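# Four arms hang a radiator on two floor brackets

## Task

Set the radiator onto its pair of floor brackets so that each lug sits all the way down on its black tongue and covers it from view.

## Robot and tools

Robots: four Kinova Gen3 arms, arm1 to arm4, each ending in a five-finger right hand. Feet (base_link) in the scene frame, metres: arm1 (-0.390, +0.796, +0.752), arm2 (-0.441, +0.258, +0.782), arm3 (-0.440, -0.260, +0.784), arm4 (-0.385, -0.793, +0.733). Each foot is nearly level and faces its own +x, which is close to scene +x. Reach is about 1.06 m from the joint 1 axis. The scene frame has its origin on the floor, +z up, metres. There is one scene, numbered 1.

Hand frame: the hand point sits 0.045 m in front of the palm. Its +z runs along straightened fingers, +y comes out of the palm, and +x crosses the palm away from the thumb. Straight fingers extend 0.06 to 0.07 m past the point. With joints 1, 3 and 5 at 0 and joint 7 at 1.57, the fingers hang down, the palm faces right and the thumb is toward the foot. A bracket on the little-finger side of the wrist sticks out up to 0.10 m and can catch things. The wrist camera is on that side too.

move: every key is optional. Give arm1, arm2, arm3, arm4 as separate objects; omit an arm to leave it unsent. Inside one arm's object:
- joints: a dict keyed by name. joint1_rad to joint7_rad are absolute joint angles in radians. Ranges: joints 1, 3, 5, 7 from -6.283 to 6.283; joint2 ±2.249; joint4 ±2.579; joint6 ±2.099. Signs: joint1 positive turns clockwise seen from above; joint2 at 0 is upright and positive tips forward; joint4 and joint6 at 0 are straight; joint7 positive rolls counter-clockwise seen from behind the hand. Hand keys are absolute settings from -1 to 1: hand_little, hand_ring, hand_middle, hand_index, hand_thumb_bend (+1 straight, -1 curled), hand_thumb_turn (+1 beside the palm, -1 in front opposite the fingers), hand_force_limit (closing stop force, about 0 N at -1 up to 10 N at +1, 15 N for thumb motors), hand_speed (-0.96 to 1; full speed from +0.48 up).
- target: seven numbers [x, y, z, qw, qx, qy, qz], an absolute pose of the hand point in the scene frame, metres and a unit quaternion, written like the hand line. The hand follows a straight line from its current hand_target toward it. When target is present, joints may carry only the hand keys, otherwise the call is refused.
- speed: top linear speed in m/s for target, 0.002 to 0.5, default 0.25; rotation is capped at twice this figure in rad/s.
- min_time_s: 0.1 to 8 s, the shortest duration for this arm's joint moves.
cameras: a list from arm1_cam_wrist to arm4_cam_wrist, cam_high, cam_low, or all; [] gives none. A move with no action returns full state and all images.

All motions in one call begin together; hand paths finish together and stop after 10 s; no call exceeds 15 s. Paths do not avoid obstacles or other arms, hands lag and may overshoot speed near a stretched arm. Per step the commanded pose is held within 70 mm and 16 degrees of the measured one. A joint or arm you omit may still be driving toward an earlier target. If a call is refused or a stop interrupts it, later move, wait and finished_scene calls in the same reply are skipped.

wait: seconds 0 to 10, plus optional cameras. zoom_image: camera plus region [x0, y0, x1, y1] in that camera's pixels, at most 504 by 504, taken from its latest image. show_instructions shows the reference page. finished_scene (scene 1) ends the scene for good; the radiator must stay hung without help.

Reading results: the move line lists arms that were commanded; 'as last shown' means no command, with statuses 'not commanded'. hand is the reported hand-point pose (may drift at long reach); hand_target is the pose at the held joint targets. Statuses: done (hand within 1 cm and 2 degrees, joints within 0.01), off_target (resting short, maybe still pushing), time_out (target dropped, holds in place), not_followed, 'joint command not followed' or 'pose unreachable' (a safety check withheld motion; hand targets still run). Joint velocities are rad/s; 'within noise' means still. Joint torques and Flange force show contact and load and carry offsets and noise. hand_stopped_by gives six words for little, ring, middle, index, thumb_bend, thumb_turn: moving, target, force, stalled or fault. The *_load_n values are fingertip forces in N, positive when pushed open; a lost grip shows as about 0. MOTOR HOT warns at 60 °C; an OVER-TEMPERATURE FAULT makes the arm sag for 30 to 60 s, after which keys read limit_stop_at_motor_heat and must be resent.

Gripping: a finger motor moves only when its target changes by 0.002 or more, and locks at the target or at the force limit. To grip harder, raise hand_force_limit and send a more closed target; to release, send a more open one. For gentle grips use hand_speed -0.94 or lower. The thumb in front of the palm plus fingers wrap objects 0.035 to 0.065 m thick, or handles down to 0.025 m. At the start the force limit is 0 and hand_speed -0.8.

Avoid: hard contact between two robots (it can end the scene, and closing a hand on another arm's fingers counts); torque faults from hits, loads, or a joint straying over 5 degrees from its plan (limits 104.5 N m on joints 1 to 4, 51.3 on 5 to 7), which freeze the arm for 10 s; long stretched holds that overheat motors; knocking anything off the work area or to the floor; dropping the radiator even slightly; slamming it onto the brackets or shoving hard against fixed parts. Objects can be nudged by occasional disturbances, so check placement with cameras before finishing.

Each tool is called as name([rows], argument=value, ...), one row to a line, values as JSON.

Reference images:

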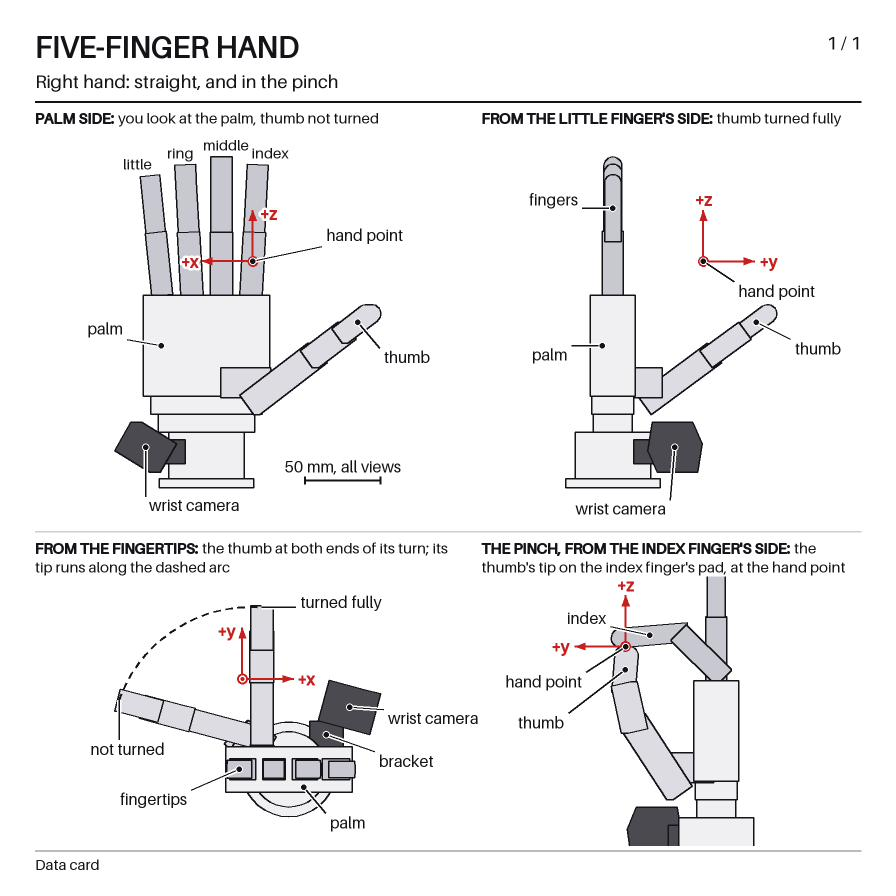

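## Session

move()

Scene clock: 0.00 s.
Joint torques (N m): no reading
Flange force (N): no reading
Joint velocities: within noise
arm1.joint_positions: joint1_rad=+0.357 joint2_rad=-0.423 joint3_rad=-0.045 joint4_rad=+1.572 joint5_rad=-0.030 joint6_rad=+1.948 joint7_rad=-1.760 hand_little=+1.000 hand_ring=+1.000 hand_middle=+1.000 hand_index=+1.000 hand_thumb_turn=+1.000 hand_thumb_bend=+1.000 hand_force_limit=+0.000 hand_speed=-0.800
arm1.joint_status: not commanded
arm1.hand_stopped_by: target,target,target,target,target,target
arm1.little_load_n: 0.0
arm1.ring_load_n: 0.0
arm1.middle_load_n: 0.0
arm1.index_load_n: 0.0
arm1.thumb_bend_load_n: 0.0
arm1.thumb_turn_load_n: 0.0
arm1.hand: x=-0.2166 y=+0.7979 z=+1.2299 quat_wxyz=(-0.024, -0.212, -0.977, +0.000) (m; scene frame)
arm1.hand_target: x=-0.2166 y=+0.7979 z=+1.2299 quat_wxyz=(-0.024, -0.212, -0.977, +0.000) (m; scene frame)
arm1.hand_status: not commanded
arm2.joint_positions: joint1_rad=+0.356 joint2_rad=-0.372 joint3_rad=-0.120 joint4_rad=+1.421 joint5_rad=-0.062 joint6_rad=+1.952 joint7_rad=-1.839 hand_little=+1.000 hand_ring=+1.000 hand_middle=+1.000 hand_index=+1.000 hand_thumb_turn=+1.000 hand_thumb_bend=+1.000 hand_force_limit=+0.000 hand_speed=-0.800
arm2.joint_status: not commanded
arm2.hand_stopped_by: target,target,target,target,target,target
arm2.little_load_n: 0.0
arm2.ring_load_n: 0.0
arm2.middle_load_n: 0.0
arm2.index_load_n: 0.0
arm2.thumb_bend_load_n: 0.0
arm2.thumb_turn_load_n: 0.0
arm2.hand: x=-0.2255 y=+0.2437 z=+1.3024 quat_wxyz=(-0.067, -0.273, -0.960, -0.007) (m; scene frame)
arm2.hand_target: x=-0.2255 y=+0.2437 z=+1.3024 quat_wxyz=(-0.067, -0.273, -0.960, -0.007) (m; scene frame)
arm2.hand_status: not commanded
arm3.joint_positions: joint1_rad=+0.537 joint2_rad=-0.396 joint3_rad=-0.084 joint4_rad=+1.560 joint5_rad=-0.046 joint6_rad=+1.985 joint7_rad=-2.072 hand_little=+1.000 hand_ring=+1.000 hand_middle=+1.000 hand_index=+1.000 hand_thumb_turn=+1.000 hand_thumb_bend=+1.000 hand_force_limit=+0.000 hand_speed=-0.800
arm3.joint_status: not commanded
arm3.hand_stopped_by: target,target,target,target,target,target
arm3.little_load_n: 0.0
arm3.ring_load_n: 0.0
arm3.middle_load_n: 0.0
arm3.index_load_n: 0.0
arm3.thumb_bend_load_n: 0.0
arm3.thumb_turn_load_n: 0.0
arm3.hand: x=-0.2574 y=-0.3087 z=+1.2561 quat_wxyz=(+0.013, -0.442, -0.897, -0.006) (m; scene frame)
arm3.hand_target: x=-0.2574 y=-0.3087 z=+1.2561 quat_wxyz=(+0.013, -0.442, -0.897, -0.006) (m; scene frame)
arm3.hand_status: not commanded
arm4.joint_positions: joint1_rad=+0.261 joint2_rad=-0.470 joint3_rad=-0.114 joint4_rad=+1.445 joint5_rad=-0.063 joint6_rad=+1.978 joint7_rad=-1.655 hand_little=+1.000 hand_ring=+1.000 hand_middle=+1.000 hand_index=+1.000 hand_thumb_turn=+1.000 hand_thumb_bend=+1.000 hand_force_limit=+0.000 hand_speed=-0.800
arm4.joint_status: not commanded
arm4.hand_stopped_by: target,target,target,target,target,target
arm4.little_load_n: 0.0
arm4.ring_load_n: -0.5
arm4.middle_load_n: 0.0
arm4.index_load_n: 0.0
arm4.thumb_bend_load_n: 0.0
arm4.thumb_turn_load_n: 0.0
arm4.hand: x=-0.2175 y=-0.7551 z=+1.2603 quat_wxyz=(-0.095, -0.097, -0.991, -0.001) (m; scene frame)
arm4.hand_target: x=-0.2175 y=-0.7551 z=+1.2603 quat_wxyz=(-0.095, -0.097, -0.991, -0.001) (m; scene frame)
arm4.hand_status: not commanded
pictures: arm1_cam_wrist, arm2_cam_wrist, arm3_cam_wrist, arm4_cam_wrist, cam_high, cam_low

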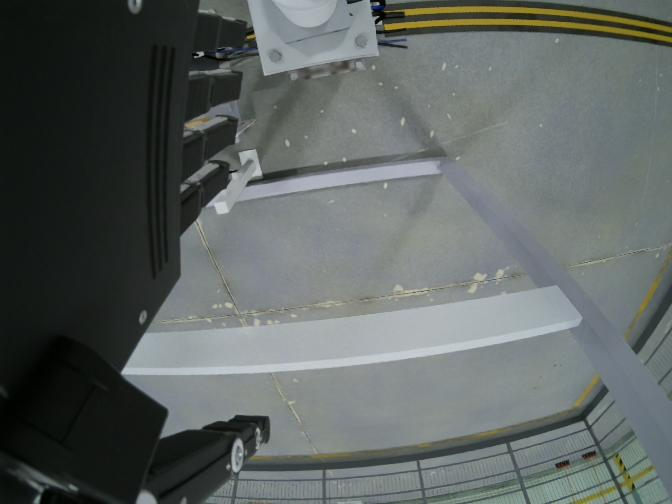

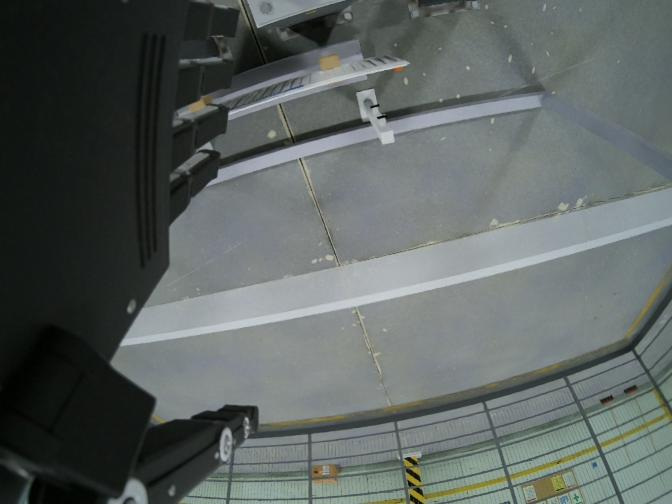

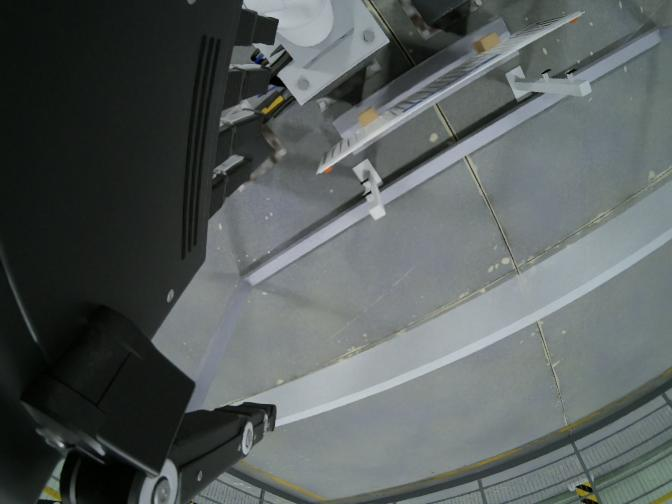

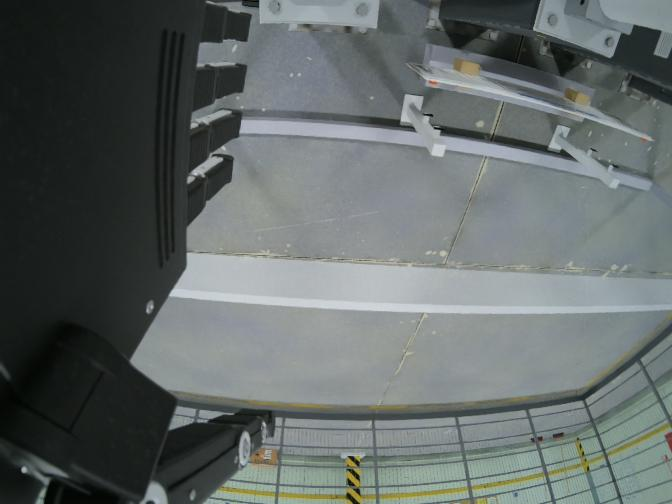

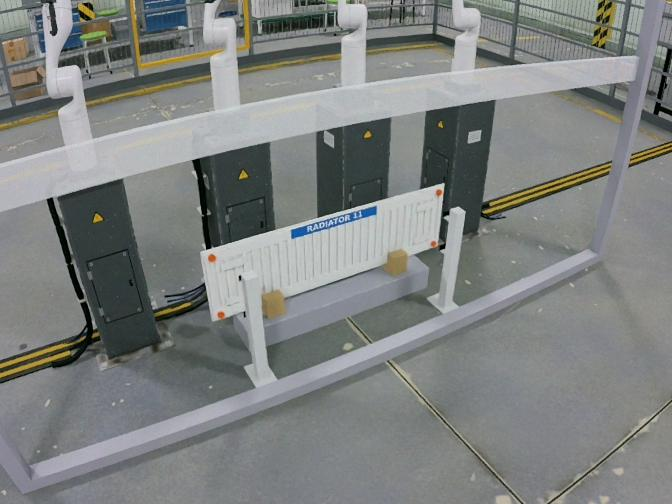

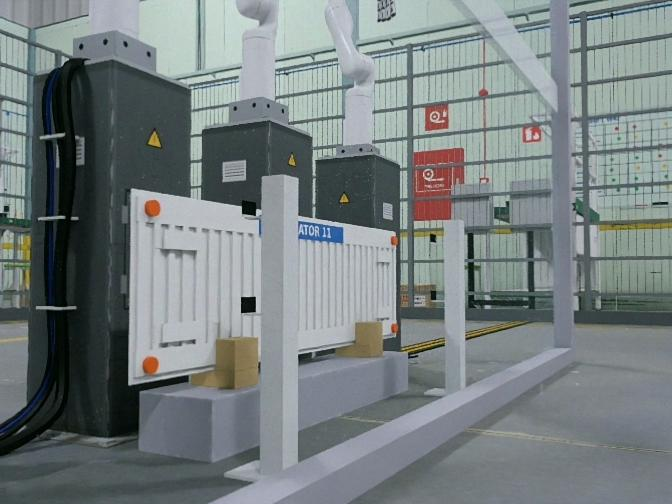

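zoom_image(camera="cam_high", region=[180, 160, 500, 400])

zoom_image(camera="cam_low", region=[110, 160, 310, 310])

zoom_image(camera="cam_low", region=[300, 160, 500, 410])

zoom_image(camera="arm3_cam_wrist", region=[300, 0, 620, 240])

zoom_image(camera="arm4_cam_wrist", region=[380, 40, 672, 200])

zoom_image(camera="arm2_cam_wrist", region=[180, 20, 460, 180])

Scaled by 1.575.

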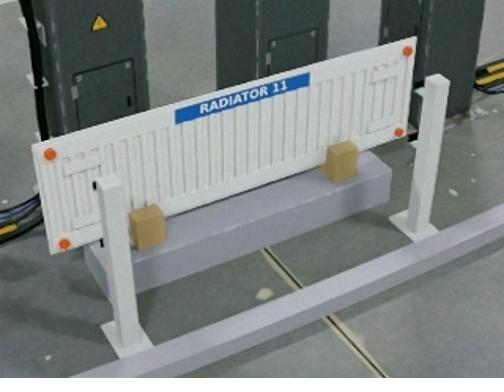

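Scaled by 2.520.

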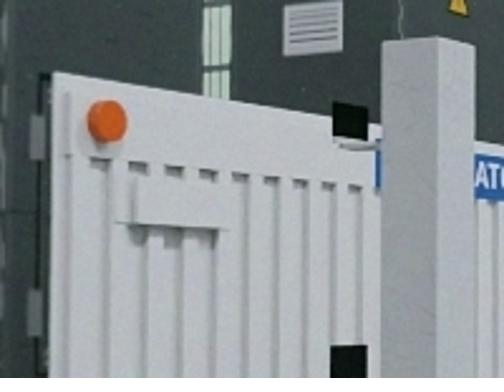

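Scaled by 2.016.

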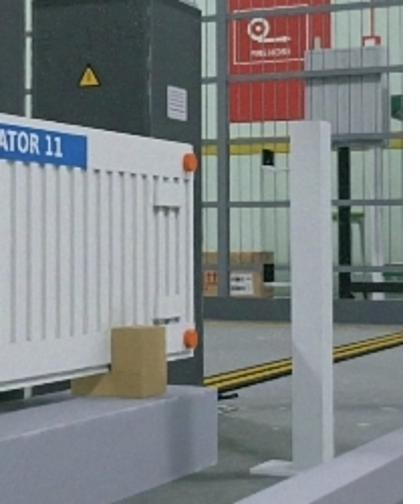

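Scaled by 1.575 from the camera's image (finer frame: 960x720).

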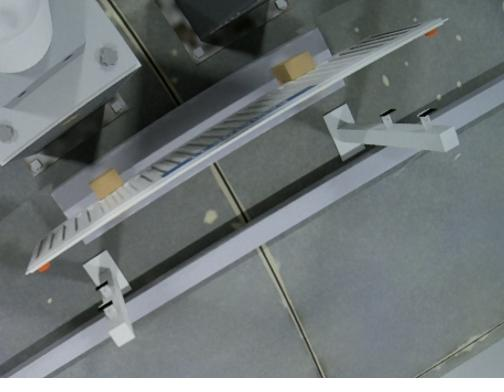

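Scaled by 1.726 from the camera's image (finer frame: 960x720).

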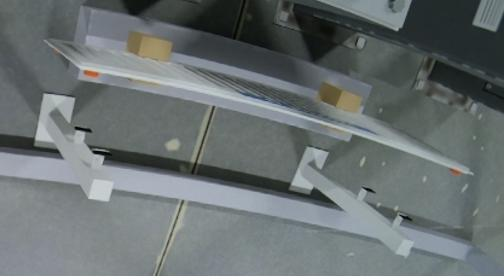

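Scaled by 1.800 from the camera's image (finer frame: 960x720).

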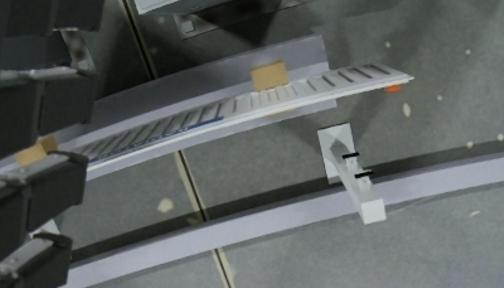

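move(arm2={"target": [-0.20, 0.20, 0.85, -0.067, -0.273, -0.960, -0.007]}, arm3={"target": [-0.22, -0.2, 0.85, 0.013, -0.442, -0.897, -0.006]}, cameras=["arm2_cam_wrist","arm3_cam_wrist"])

Scene clock: 66.37 s.
Joint torques (N m): arm1=[0.06 0.43 0.28 -7.45 0.08 -0.15 0.04] | arm2=[0.27 -7.7 -1.07 -1.67 0.23 -0.38 0.17] | arm3=[0.51 -7.44 -1.29 -2.52 -0.17 -0.19 -0.01] | arm4=[0.83 0.72 -0.57 -7.46 0.21 -0.95 0.21]
Flange force (N): arm1=[0.2 1.0 -0.4] | arm2=no reading | arm3=no reading | arm4=[-0.6 -2.5 -0.8]
move: arm2 moving; arm3 moving
Joint velocities: arm1=[within noise] | arm2=[0.109 0.045 -0.154 0 0.124 0.057 -0.145] | arm3=[0.035 0.047 -0.076 0.001 0.049 0.047 -0.077] | arm4=[within noise]
arm1, arm4: as last shown
arm2.joint_positions: joint1_rad=+1.081 joint2_rad=+0.378 joint3_rad=-0.928 joint4_rad=+2.576 joint5_rad=+0.768 joint6_rad=+0.398 joint7_rad=-2.562 hand_little=+1.000 hand_ring=+1.000 hand_middle=+1.000 hand_index=+1.000 hand_thumb_turn=+1.000 hand_thumb_bend=+1.000 hand_force_limit=+0.000 hand_speed=-0.800
arm2.joint_status: not commanded
arm2.hand_stopped_by: target,target,target,target,target,target
arm2.little_load_n: 0.0
arm2.ring_load_n: 0.0
arm2.middle_load_n: 0.0
arm2.index_load_n: 0.0
arm2.thumb_bend_load_n: 0.0
arm2.thumb_turn_load_n: 0.0
arm2.hand: x=-0.1993 y=+0.1996 z=+0.8505 quat_wxyz=(-0.016, -0.264, -0.964, -0.016)
arm2.hand_target: x=-0.1993 y=+0.1996 z=+0.8505 quat_wxyz=(-0.016, -0.264, -0.964, -0.016)
arm2.hand_status: moving (0.001 m and 6.0 deg from the pose sent, 0.455 m and 0.0 deg at the start; a joint's target at an end of its range on 160 of 208 steps)
arm3.joint_positions: joint1_rad=+0.635 joint2_rad=+0.488 joint3_rad=-1.321 joint4_rad=+2.582 joint5_rad=+0.741 joint6_rad=+0.651 joint7_rad=-3.834 hand_little=+1.000 hand_ring=+1.000 hand_middle=+1.000 hand_index=+1.000 hand_thumb_turn=+1.000 hand_thumb_bend=+1.000 hand_force_limit=+0.000 hand_speed=-0.800
arm3.joint_status: not commanded
arm3.hand_stopped_by: target,target,target,target,target,target
arm3.little_load_n: 0.0
arm3.ring_load_n: 0.0
arm3.middle_load_n: 0.0
arm3.index_load_n: 0.0
arm3.thumb_bend_load_n: 0.0
arm3.thumb_turn_load_n: 0.0
arm3.hand: x=-0.2192 y=-0.1998 z=+0.8505 quat_wxyz=(+0.046, -0.442, -0.896, +0.023)
arm3.hand_target: x=-0.2192 y=-0.1998 z=+0.8505 quat_wxyz=(+0.046, -0.442, -0.896, +0.023)
arm3.hand_status: moving (0.001 m and 5.0 deg from the pose sent, 0.422 m and 0.1 deg at the start; a joint's target at an end of its range on 159 of 208 steps)
arm4.ring_load_n: 0.0
arm4.index_load_n: 0.5
arm2_cam_wrist: T_world_to_cam=[[0.24704, 0.96641, 0.07084, -0.21117], [0.78025, -0.24173, 0.57687, -0.29295], [0.57462, -0.08724, -0.81376, 0.93617]] pos_world=[-0.25721, 0.21493, 0.94577]
arm3_cam_wrist: T_world_to_cam=[[0.58222, 0.80771, -0.0929, 0.37048], [0.75178, -0.49132, 0.43981, -0.31019], [0.30959, -0.3259, -0.89327, 0.87273]] pos_world=[-0.2527, -0.16722, 0.95043]

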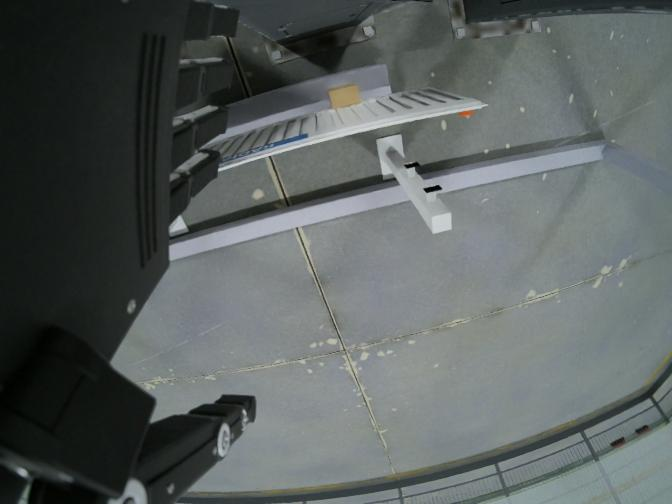

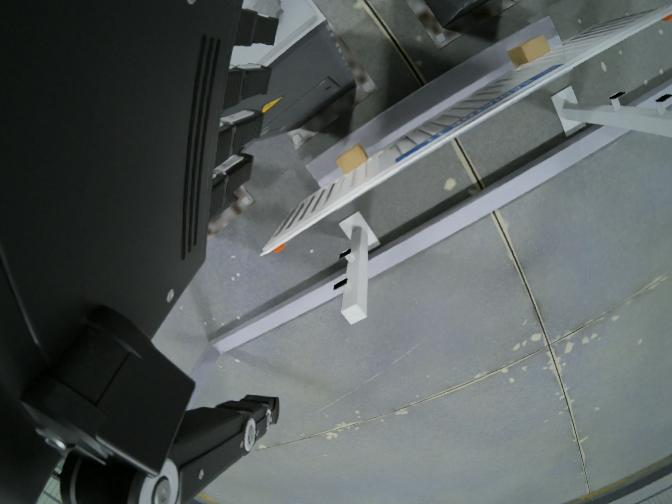

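zoom_image(camera="arm2_cam_wrist", region=[210, 60, 510, 240])

zoom_image(camera="arm3_cam_wrist", region=[240, 0, 600, 330])

Scaled by 1.680 from the camera's image (finer frame: 960x720).

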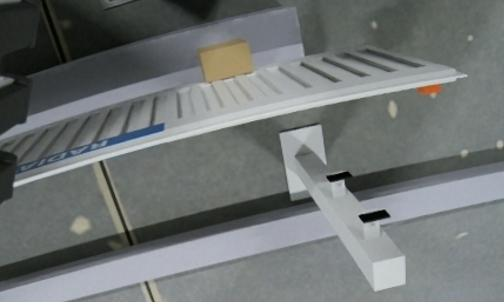

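Scaled by 1.400 from the camera's image (finer frame: 960x720).

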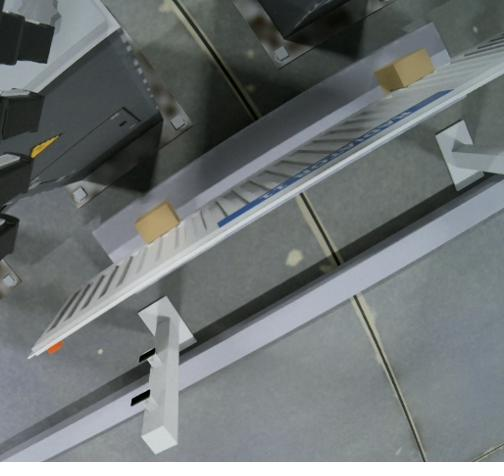

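move(arm4={"target": [-0.148, -0.75, 0.51, 0.2236, -0.6708, 0.6708, 0.2236]}, cameras=["arm4_cam_wrist","cam_high","cam_low"])

Scene clock: 98.67 s.
Joint torques (N m): arm1=[0.05 0.44 0.28 -7.41 0.12 -0.17 0.05] | arm2=[0.33 -7.58 -1.05 -1.72 0.09 -0.29 0.07] | arm3=[0.69 -7.62 -1.41 -2.54 -0.19 0.12 0.04] | arm4=[0.7 -16.9 -3.66 3 0.19 1.06 0.18]
Flange force (N): arm1=[0.2 1.1 -0.6] | arm2=no reading | arm3=no reading | arm4=[3.7 -4.5 0.8]
move: arm4 done
Joint velocities: within noise
arm1: as last shown
arm2.joint_positions: joint1_rad=+1.088 joint2_rad=+0.381 joint3_rad=-0.938 joint4_rad=+2.576 joint5_rad=+0.775 joint6_rad=+0.402 joint7_rad=-2.571 hand_little=+1.000 hand_ring=+1.000 hand_middle=+1.000 hand_index=+1.000 hand_thumb_turn=+1.000 hand_thumb_bend=+1.000 hand_force_limit=+0.000 hand_speed=-0.800
arm2.joint_status: not commanded
arm2.hand_stopped_by: target,target,target,target,target,target
arm2.little_load_n: -0.5
arm2.ring_load_n: 0.0
arm2.middle_load_n: 0.5
arm2.index_load_n: 0.0
arm2.thumb_bend_load_n: 0.0
arm2.thumb_turn_load_n: 0.0
arm2.hand: x=-0.1992 y=+0.1996 z=+0.8505 quat_wxyz=(-0.016, -0.264, -0.964, -0.016)
arm2.hand_target: x=-0.1992 y=+0.1996 z=+0.8505 quat_wxyz=(-0.016, -0.264, -0.964, -0.016)
arm2.hand_status: not commanded
arm3.joint_positions: joint1_rad=+0.637 joint2_rad=+0.490 joint3_rad=-1.325 joint4_rad=+2.582 joint5_rad=+0.744 joint6_rad=+0.654 joint7_rad=-3.838 hand_little=+1.000 hand_ring=+1.000 hand_middle=+1.000 hand_index=+1.000 hand_thumb_turn=+1.000 hand_thumb_bend=+1.000 hand_force_limit=+0.000 hand_speed=-0.800
arm3.joint_status: not commanded
arm3.hand_stopped_by: target,target,target,target,target,target
arm3.little_load_n: 0.0
arm3.ring_load_n: 0.0
arm3.middle_load_n: 0.0
arm3.index_load_n: 0.0
arm3.thumb_bend_load_n: 0.0
arm3.thumb_turn_load_n: 0.0
arm3.hand: x=-0.2192 y=-0.1998 z=+0.8505 quat_wxyz=(+0.046, -0.442, -0.896, +0.023)
arm3.hand_target: x=-0.2192 y=-0.1998 z=+0.8505 quat_wxyz=(+0.046, -0.442, -0.896, +0.023)
arm3.hand_status: not commanded
arm4.joint_positions: joint1_rad=+0.730 joint2_rad=+1.511 joint3_rad=-0.299 joint4_rad=+1.889 joint5_rad=-0.934 joint6_rad=+0.249 joint7_rad=+1.596 hand_little=+1.000 hand_ring=+1.000 hand_middle=+1.000 hand_index=+1.000 hand_thumb_turn=+1.000 hand_thumb_bend=+1.000 hand_force_limit=+0.000 hand_speed=-0.800
arm4.joint_status: not commanded
arm4.hand_stopped_by: target,target,target,target,target,target
arm4.little_load_n: 0.0
arm4.ring_load_n: 0.0
arm4.middle_load_n: 0.0
arm4.index_load_n: 0.0
arm4.thumb_bend_load_n: 0.0
arm4.thumb_turn_load_n: 0.0
arm4.hand: x=-0.1480 y=-0.7500 z=+0.5100 quat_wxyz=(-0.224, +0.671, -0.671, -0.224)
arm4.hand_target: x=-0.1480 y=-0.7500 z=+0.5100 quat_wxyz=(-0.224, +0.671, -0.671, -0.224)
arm4.hand_status: done (0.000 m and 0.0 deg from the pose sent, 0.754 m and 103.2 deg at the start; pose on its path clipped on 42 of 129 steps; a joint's target at an end of its range on 17 of 129 steps)
arm4_cam_wrist: T_world_to_cam=[[-0.96494, -0.22688, -0.13194, -0.25043], [-0.20678, 0.3476, 0.91456, -0.24132], [-0.16163, 0.90978, -0.38233, 0.96754]] pos_world=[-0.13517, -0.85318, 0.55759]

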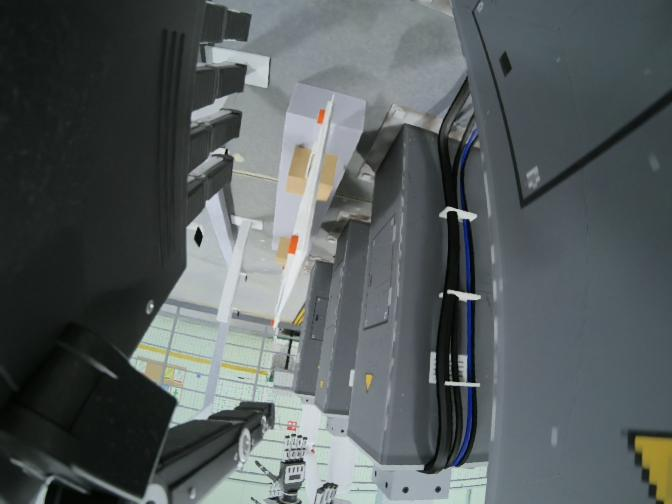

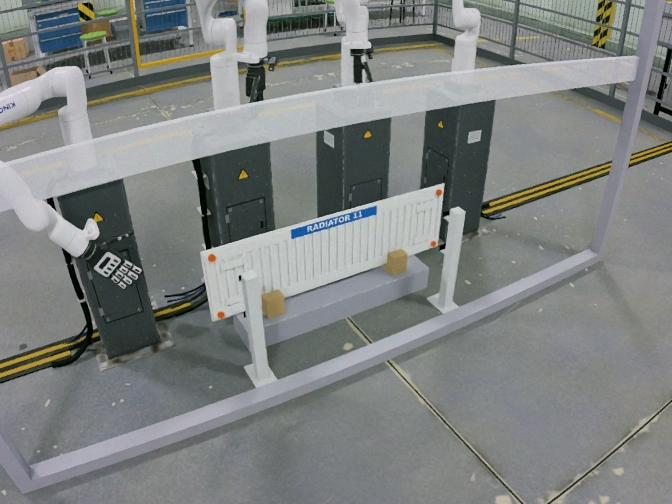

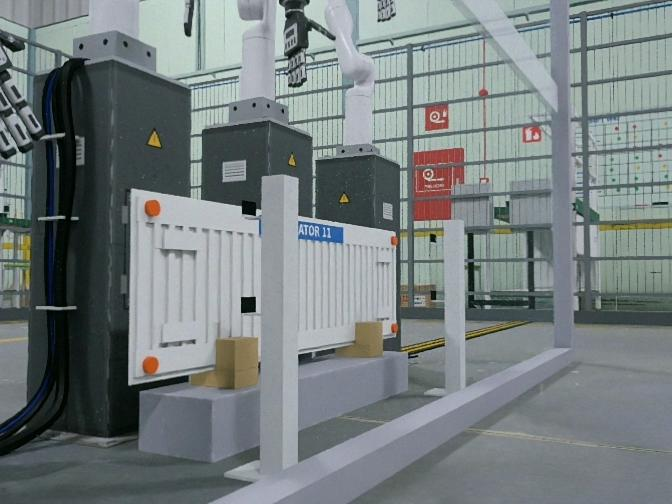

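zoom_image(camera="arm4_cam_wrist", region=[180, 70, 380, 340])

zoom_image(camera="arm4_cam_wrist", region=[270, 90, 360, 180])

Scaled by 1.867 from the camera's image (finer frame: 960x720).

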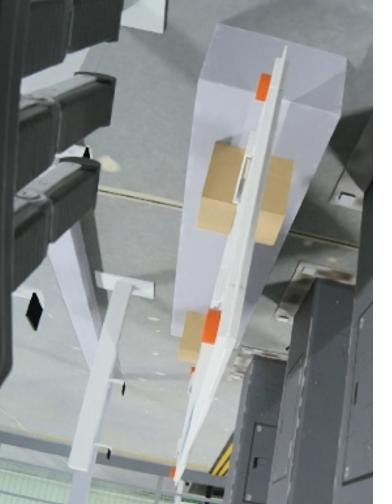

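Scaled by 5.600 from the camera's image (finer frame: 960x720).

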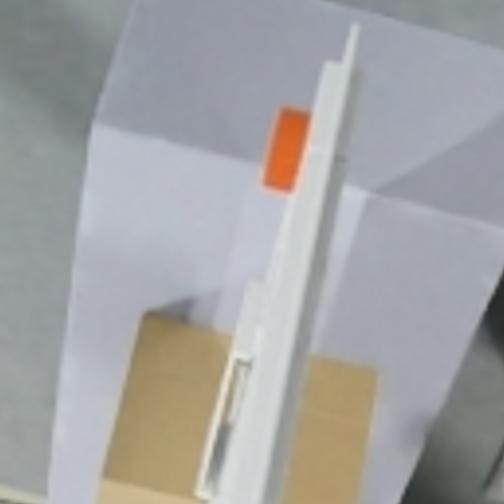

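move(arm2={"target": [-0.10, 0.12, 0.64, 0, 0.7071, 0.7071, 0], "joints": {"hand_thumb_turn": -1, "hand_speed": -0.5}}, arm3={"target": [-0.10, -0.2, 0.64, 0, 0.7071, 0.7071, 0], "joints": {"hand_thumb_turn": -1, "hand_speed": -0.5}}, arm1={"target": [-0.12, 0.60, 0.80, 0, 0.7071, 0.7071, 0], "joints": {"hand_thumb_turn": -1, "hand_speed": -0.5}}, arm4={"target": [-0.15, -0.70, 0.72, 0, 0.7071, 0.7071, 0], "joints": {"hand_thumb_turn": -1, "hand_speed": -0.5}}, cameras=["all"])

Scene clock: 167.53 s.
Joint torques (N m): arm1=[0.1 -9.98 0.55 -2.21 0.12 -0.05 0.06] | arm2=[0.3 -15.12 -2.91 2.52 0.13 -0.09 0.05] | arm3=[0.61 -15.25 -3.15 2.41 -0.07 0.07 0.11] | arm4=[1.07 -11.57 -0.4 0.73 0.08 -0.38 0.3]
Flange force (N): arm1=[-0.1 0.7 -1.1] | arm2=[1.1 2.5 2.0] | arm3=[3.2 -0.8 2.0] | arm4=[4.9 -1.6 1.8]
move: arm1 done; arm2 done; arm3 done; arm4 moving
Joint velocities: arm1=[within noise] | arm2=[within noise] | arm3=[within noise] | arm4=[0.002 0 -0.002 0.001 -0.036 0 0.038]
arm1.joint_positions: joint1_rad=+0.607 joint2_rad=+0.424 joint3_rad=+0.051 joint4_rad=+2.413 joint5_rad=-0.087 joint6_rad=+0.312 joint7_rad=-2.470 hand_little=+1.000 hand_ring=+1.000 hand_middle=+1.000 hand_index=+1.000 hand_thumb_turn=-1.000 hand_thumb_bend=+1.000 hand_force_limit=+0.000 hand_speed=-0.500
arm1.joint_status: all done
arm1.hand_stopped_by: target,target,target,target,target,target
arm1.little_load_n: 0.0
arm1.ring_load_n: 0.0
arm1.middle_load_n: 0.0
arm1.index_load_n: 0.0
arm1.thumb_bend_load_n: 0.0
arm1.thumb_turn_load_n: 0.0
arm1.hand: x=-0.1200 y=+0.6000 z=+0.8000 quat_wxyz=(+0.000, -0.707, -0.707, +0.000)
arm1.hand_target: x=-0.1200 y=+0.6000 z=+0.8000 quat_wxyz=(+0.000, -0.707, -0.707, +0.000)
arm1.hand_status: done (0.000 m and 0.0 deg from the pose sent, 0.483 m and 65.6 deg at the start)
arm2.joint_positions: joint1_rad=+0.731 joint2_rad=+1.202 joint3_rad=-0.674 joint4_rad=+2.281 joint5_rad=+1.910 joint6_rad=+0.668 joint7_rad=-4.610 hand_little=+1.000 hand_ring=+1.000 hand_middle=+1.000 hand_index=+1.000 hand_thumb_turn=-1.000 hand_thumb_bend=+1.000 hand_force_limit=+0.000 hand_speed=-0.500
arm2.joint_status: all done
arm2.hand_stopped_by: target,target,target,target,target,target
arm2.little_load_n: 0.0
arm2.ring_load_n: 0.0
arm2.middle_load_n: 0.0
arm2.index_load_n: 0.0
arm2.thumb_bend_load_n: 0.0
arm2.thumb_turn_load_n: 0.0
arm2.hand: x=-0.1000 y=+0.1200 z=+0.6400 quat_wxyz=(+0.000, -0.707, -0.707, +0.000)
arm2.hand_target: x=-0.1000 y=+0.1200 z=+0.6400 quat_wxyz=(+0.000, -0.707, -0.707, +0.000)
arm2.hand_status: done (0.000 m and 0.0 deg from the pose sent, 0.246 m and 59.5 deg at the start; a joint's target at an end of its range on 47 of 291 steps)
arm3.joint_positions: joint1_rad=+0.209 joint2_rad=+1.254 joint3_rad=-0.763 joint4_rad=+2.301 joint5_rad=+1.912 joint6_rad=+0.783 joint7_rad=-5.274 hand_little=+1.000 hand_ring=+1.000 hand_middle=+1.000 hand_index=+1.000 hand_thumb_turn=-1.000 hand_thumb_bend=+1.000 hand_force_limit=+0.000 hand_speed=-0.500
arm3.joint_status: all done
arm3.hand_stopped_by: target,target,target,target,target,target
arm3.little_load_n: 0.0
arm3.ring_load_n: 0.0
arm3.middle_load_n: 0.0
arm3.index_load_n: 0.0
arm3.thumb_bend_load_n: 0.0
arm3.thumb_turn_load_n: 0.0
arm3.hand: x=-0.1000 y=-0.2000 z=+0.6400 quat_wxyz=(+0.000, -0.707, -0.707, +0.000)
arm3.hand_target: x=-0.1000 y=-0.2000 z=+0.6400 quat_wxyz=(+0.000, -0.707, -0.707, +0.000)
arm3.hand_status: done (0.000 m and 0.0 deg from the pose sent, 0.242 m and 38.0 deg at the start; a joint's target at an end of its range on 52 of 236 steps)
arm4.joint_positions: joint1_rad=-0.702 joint2_rad=+0.641 joint3_rad=-0.013 joint4_rad=+2.579 joint5_rad=-0.060 joint6_rad=-0.039 joint7_rad=+2.469 hand_little=+1.000 hand_ring=+1.000 hand_middle=+1.000 hand_index=+1.000 hand_thumb_turn=-1.000 hand_thumb_bend=+1.000 hand_force_limit=+0.000 hand_speed=-0.500
arm4.joint_status: all done
arm4.hand_stopped_by: target,target,target,target,target,target
arm4.little_load_n: 0.0
arm4.ring_load_n: 0.0
arm4.middle_load_n: 0.0
arm4.index_load_n: 0.0
arm4.thumb_bend_load_n: 0.0
arm4.thumb_turn_load_n: 0.0
arm4.hand: x=-0.1494 y=-0.6996 z=+0.7201 quat_wxyz=(-0.004, +0.709, +0.705, -0.016)
arm4.hand_target: x=-0.1494 y=-0.6996 z=+0.7201 quat_wxyz=(-0.004, +0.709, +0.705, -0.016)
arm4.hand_status: moving (0.001 m and 2.0 deg from the pose sent, 0.216 m and 180.0 deg at the start; a joint's target at an end of its range on 157 of 342 steps)
pictures: arm1_cam_wrist, arm2_cam_wrist, arm3_cam_wrist, arm4_cam_wrist, cam_high, cam_low
arm1_cam_wrist: T_world_to_cam=[[0.96663, 0.25566, 0.01631, -0.04896], [0.21125, -0.8315, 0.51379, 0.11221], [0.14491, -0.4932, -0.85776, 1.11164]] pos_world=[-0.13747, 0.65409, 0.89666]
arm2_cam_wrist: T_world_to_cam=[[0.95978, 0.27787, 0.04011, 0.02966], [0.21077, -0.80753, 0.55088, -0.24057], [0.18546, -0.52027, -0.83362, 0.72662]] pos_world=[-0.11253, 0.17553, 0.73706]
arm3_cam_wrist: T_world_to_cam=[[0.95884, 0.28216, -0.03173, 0.17519], [0.25774, -0.81802, 0.51421, -0.46974], [0.11913, -0.50123, -0.85708, 0.57048]] pos_world=[-0.11487, -0.14775, 0.73605]
arm4_cam_wrist: T_world_to_cam=[[0.96694, 0.25498, -0.00177, 0.31929], [0.21687, -0.81872, 0.53167, -0.92816], [0.13412, -0.51448, -0.84695, 0.38405]] pos_world=[-0.15896, -0.64373, 0.81931]

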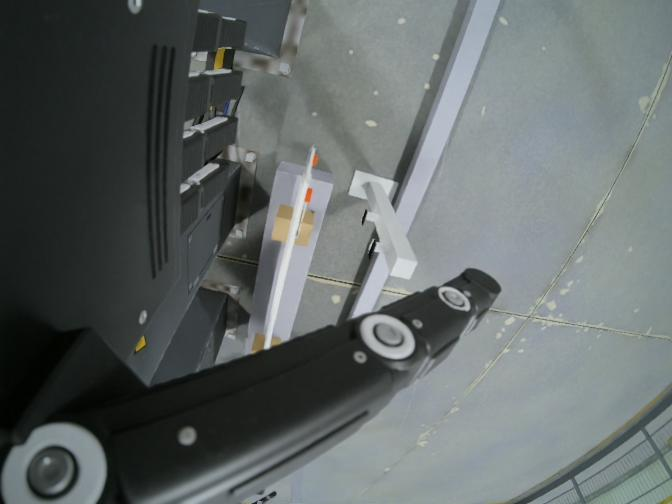

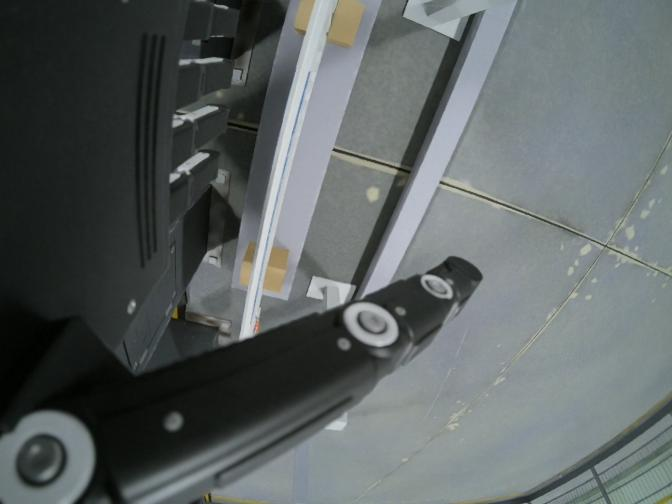

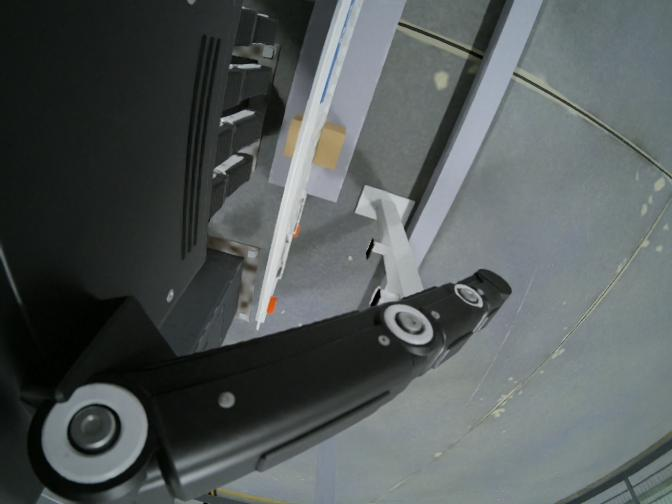

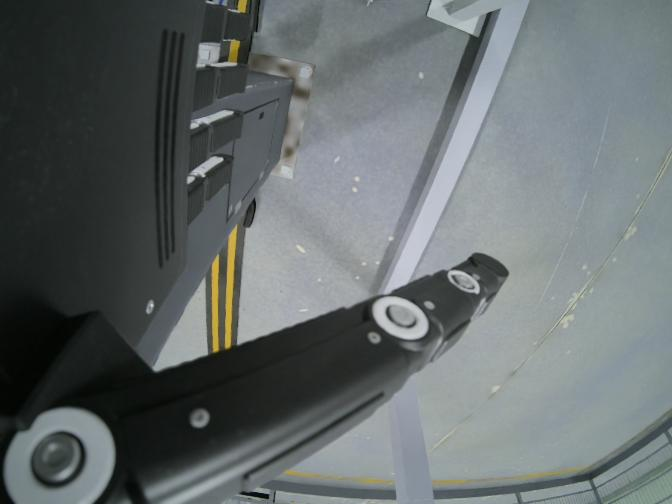

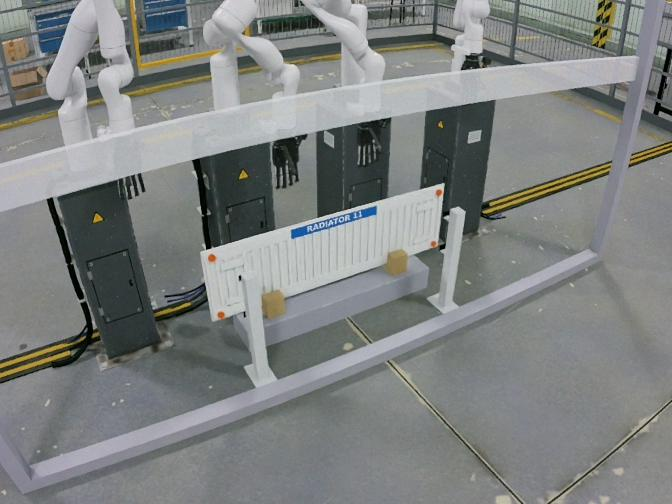

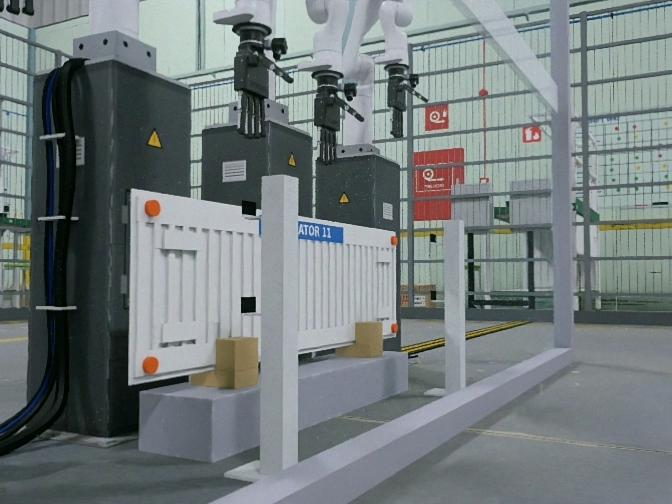

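zoom_image(camera="arm3_cam_wrist", region=[240, 160, 420, 340])

zoom_image(camera="arm3_cam_wrist", region=[260, 0, 400, 180])

zoom_image(camera="arm1_cam_wrist", region=[240, 130, 440, 360])

zoom_image(camera="arm2_cam_wrist", region=[220, 0, 400, 350])

Scaled by 2.800 from the camera's image (finer frame: 960x720).

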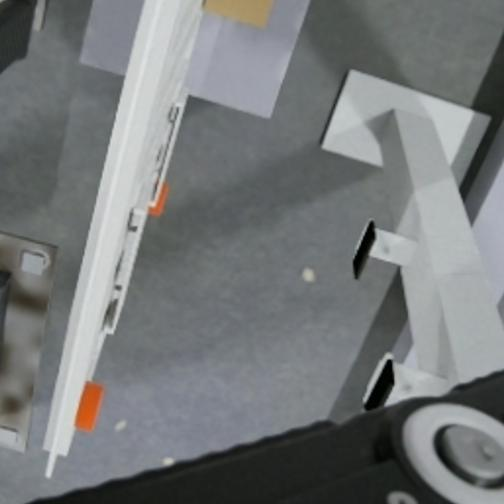

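Scaled by 2.800 from the camera's image (finer frame: 960x720).

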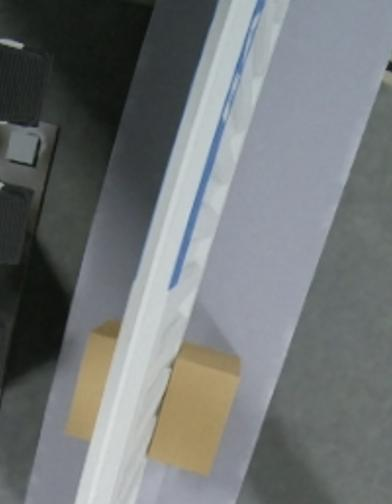

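Scaled by 2.191 from the camera's image (finer frame: 960x720).

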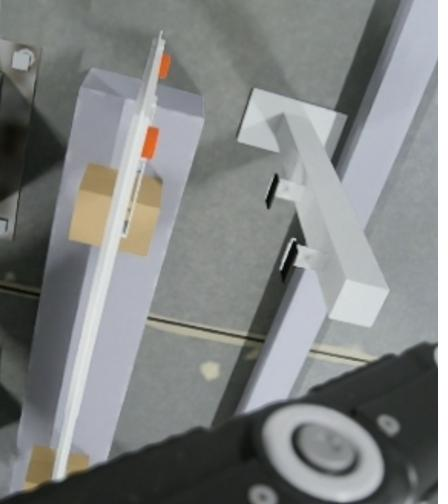

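Scaled by 1.440 from the camera's image (finer frame: 960x720).

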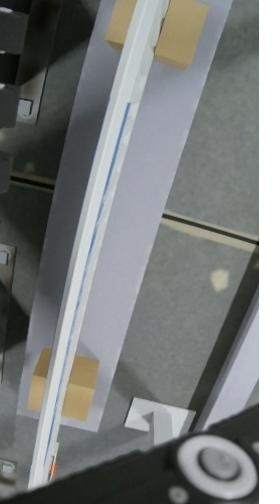

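move(arm3={"target": [-0.02, -0.32, 0.52, 0, 0.7071, 0.7071, 0]}, arm1={"target": [-0.02, 0.51, 0.52, 0, 0.7071, 0.7071, 0]}, cameras=["arm1_cam_wrist","arm3_cam_wrist"])

zoom_image(camera="arm3_cam_wrist", region=[200, 60, 460, 320])

zoom_image(camera="arm1_cam_wrist", region=[200, 60, 460, 320])

Scene clock: 187.53 s.
Joint torques (N m): arm1=[0.18 -17.9 0.65 0.46 0.12 -0.02 0.04] | arm2=[0.32 -15.14 -2.94 2.55 0.11 -0.09 0.06] | arm3=[0.69 -17.8 -2.55 2 0.02 0.04 0.04] | arm4=[0.87 -11.61 -0.51 0.63 0.27 -0.33 0.23]
Flange force (N): arm1=[-0.5 1.3 -0.4] | arm2=[1.2 2.5 2.2] | arm3=[2.4 1.0 2.0] | arm4=[4.2 -1.6 2.2]
move: arm1 done; arm3 done
Joint velocities: within noise
arm1.joint_positions: joint1_rad=+0.698 joint2_rad=+1.288 joint3_rad=-0.006 joint4_rad=+1.864 joint5_rad=-0.091 joint6_rad=-0.004 joint7_rad=-2.420 hand_little=+1.000 hand_ring=+1.000 hand_middle=+1.000 hand_index=+1.000 hand_thumb_turn=-1.000 hand_thumb_bend=+1.000 hand_force_limit=+0.000 hand_speed=-0.500
arm1.joint_status: not commanded
arm1.hand_stopped_by: target,target,target,target,target,target
arm1.little_load_n: 0.0
arm1.ring_load_n: 0.0
arm1.middle_load_n: 0.0
arm1.index_load_n: 0.0
arm1.thumb_bend_load_n: 0.0
arm1.thumb_turn_load_n: 0.0
arm1.hand: x=-0.0200 y=+0.5100 z=+0.5200 quat_wxyz=(+0.000, -0.707, -0.707, +0.000)
arm1.hand_target: x=-0.0200 y=+0.5100 z=+0.5200 quat_wxyz=(+0.000, -0.707, -0.707, +0.000)
arm1.hand_status: done (0.000 m and 0.0 deg from the pose sent, 0.311 m and 0.0 deg at the start)
arm2, arm4: as last shown
arm2.little_load_n: -0.5
arm3.joint_positions: joint1_rad=+0.420 joint2_rad=+1.431 joint3_rad=-0.475 joint4_rad=+1.937 joint5_rad=+1.984 joint6_rad=+0.522 joint7_rad=-4.852 hand_little=+1.000 hand_ring=+1.000 hand_middle=+1.000 hand_index=+1.000 hand_thumb_turn=-1.000 hand_thumb_bend=+1.000 hand_force_limit=+0.000 hand_speed=-0.500
arm3.joint_status: not commanded
arm3.hand_stopped_by: target,target,target,target,target,target
arm3.little_load_n: 0.0
arm3.ring_load_n: 0.0
arm3.middle_load_n: 0.0
arm3.index_load_n: 0.0
arm3.thumb_bend_load_n: 0.0
arm3.thumb_turn_load_n: 0.0
arm3.hand: x=-0.0200 y=-0.3200 z=+0.5200 quat_wxyz=(+0.000, -0.707, -0.707, +0.000)
arm3.hand_target: x=-0.0200 y=-0.3200 z=+0.5200 quat_wxyz=(+0.000, -0.707, -0.707, +0.000)
arm3.hand_status: done (0.000 m and 0.0 deg from the pose sent, 0.188 m and 0.0 deg at the start)
arm4.joint_positions: joint1_rad=-0.702 joint2_rad=+0.641 joint3_rad=-0.013 joint4_rad=+2.579 joint5_rad=-0.061 joint6_rad=-0.039 joint7_rad=+2.471 hand_little=+1.000 hand_ring=+1.000 hand_middle=+1.000 hand_index=+1.000 hand_thumb_turn=-1.000 hand_thumb_bend=+1.000 hand_force_limit=+0.000 hand_speed=-0.500
arm1_cam_wrist: T_world_to_cam=[[0.96663, 0.25567, 0.01633, -0.11807], [0.21126, -0.83154, 0.51372, 0.16018], [0.14492, -0.49313, -0.8578, 0.81257]] pos_world=[-0.03747, 0.56408, 0.61666]
arm3_cam_wrist: T_world_to_cam=[[0.95885, 0.28212, -0.03179, 0.12855], [0.25775, -0.81808, 0.51412, -0.52672], [0.11904, -0.50116, -0.85713, 0.39792]] pos_world=[-0.03487, -0.26775, 0.61595]

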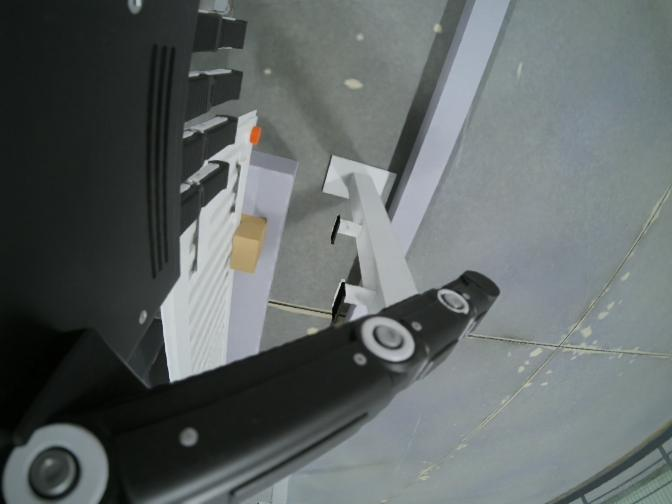

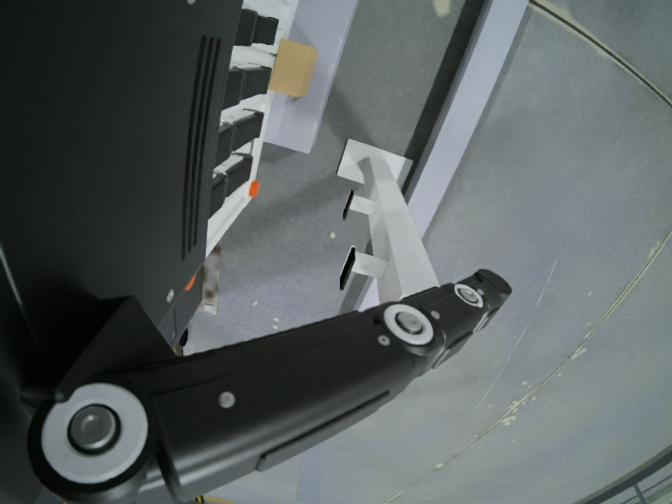

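Scaled by 1.938 from the camera's image (finer frame: 960x720).

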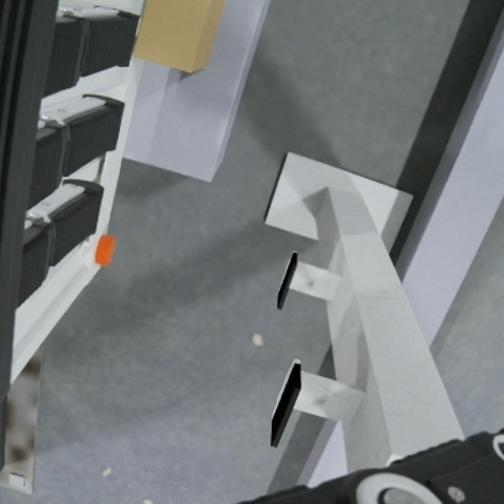

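Scaled by 1.938 from the camera's image (finer frame: 960x720).

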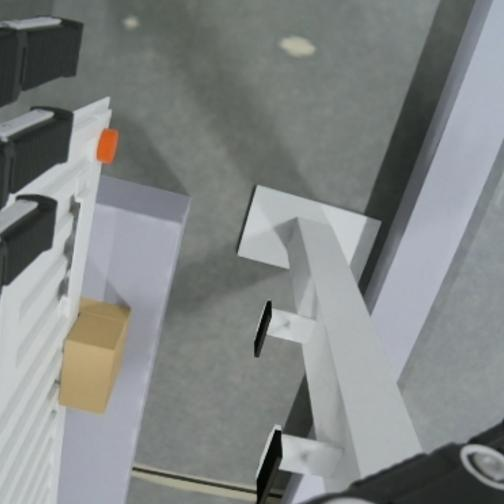

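zoom_image(camera="arm3_cam_wrist", region=[320, 170, 410, 300])

zoom_image(camera="arm1_cam_wrist", region=[310, 200, 400, 330])

zoom_image(camera="arm1_cam_wrist", region=[170, 100, 280, 290])

Scaled by 3.877 from the camera's image (finer frame: 960x720).

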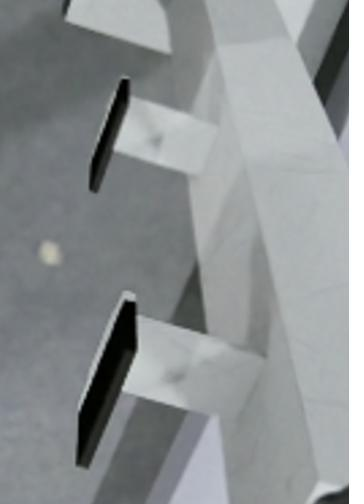

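Scaled by 3.877 from the camera's image (finer frame: 960x720).

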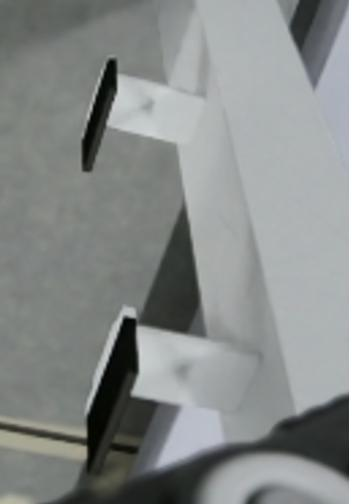

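Scaled by 2.653 from the camera's image (finer frame: 960x720).

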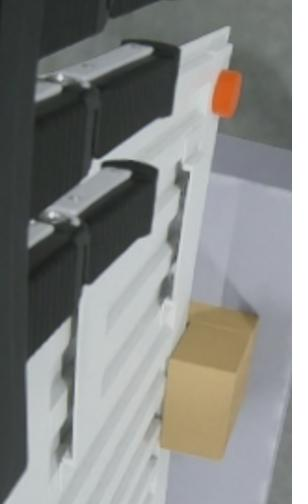

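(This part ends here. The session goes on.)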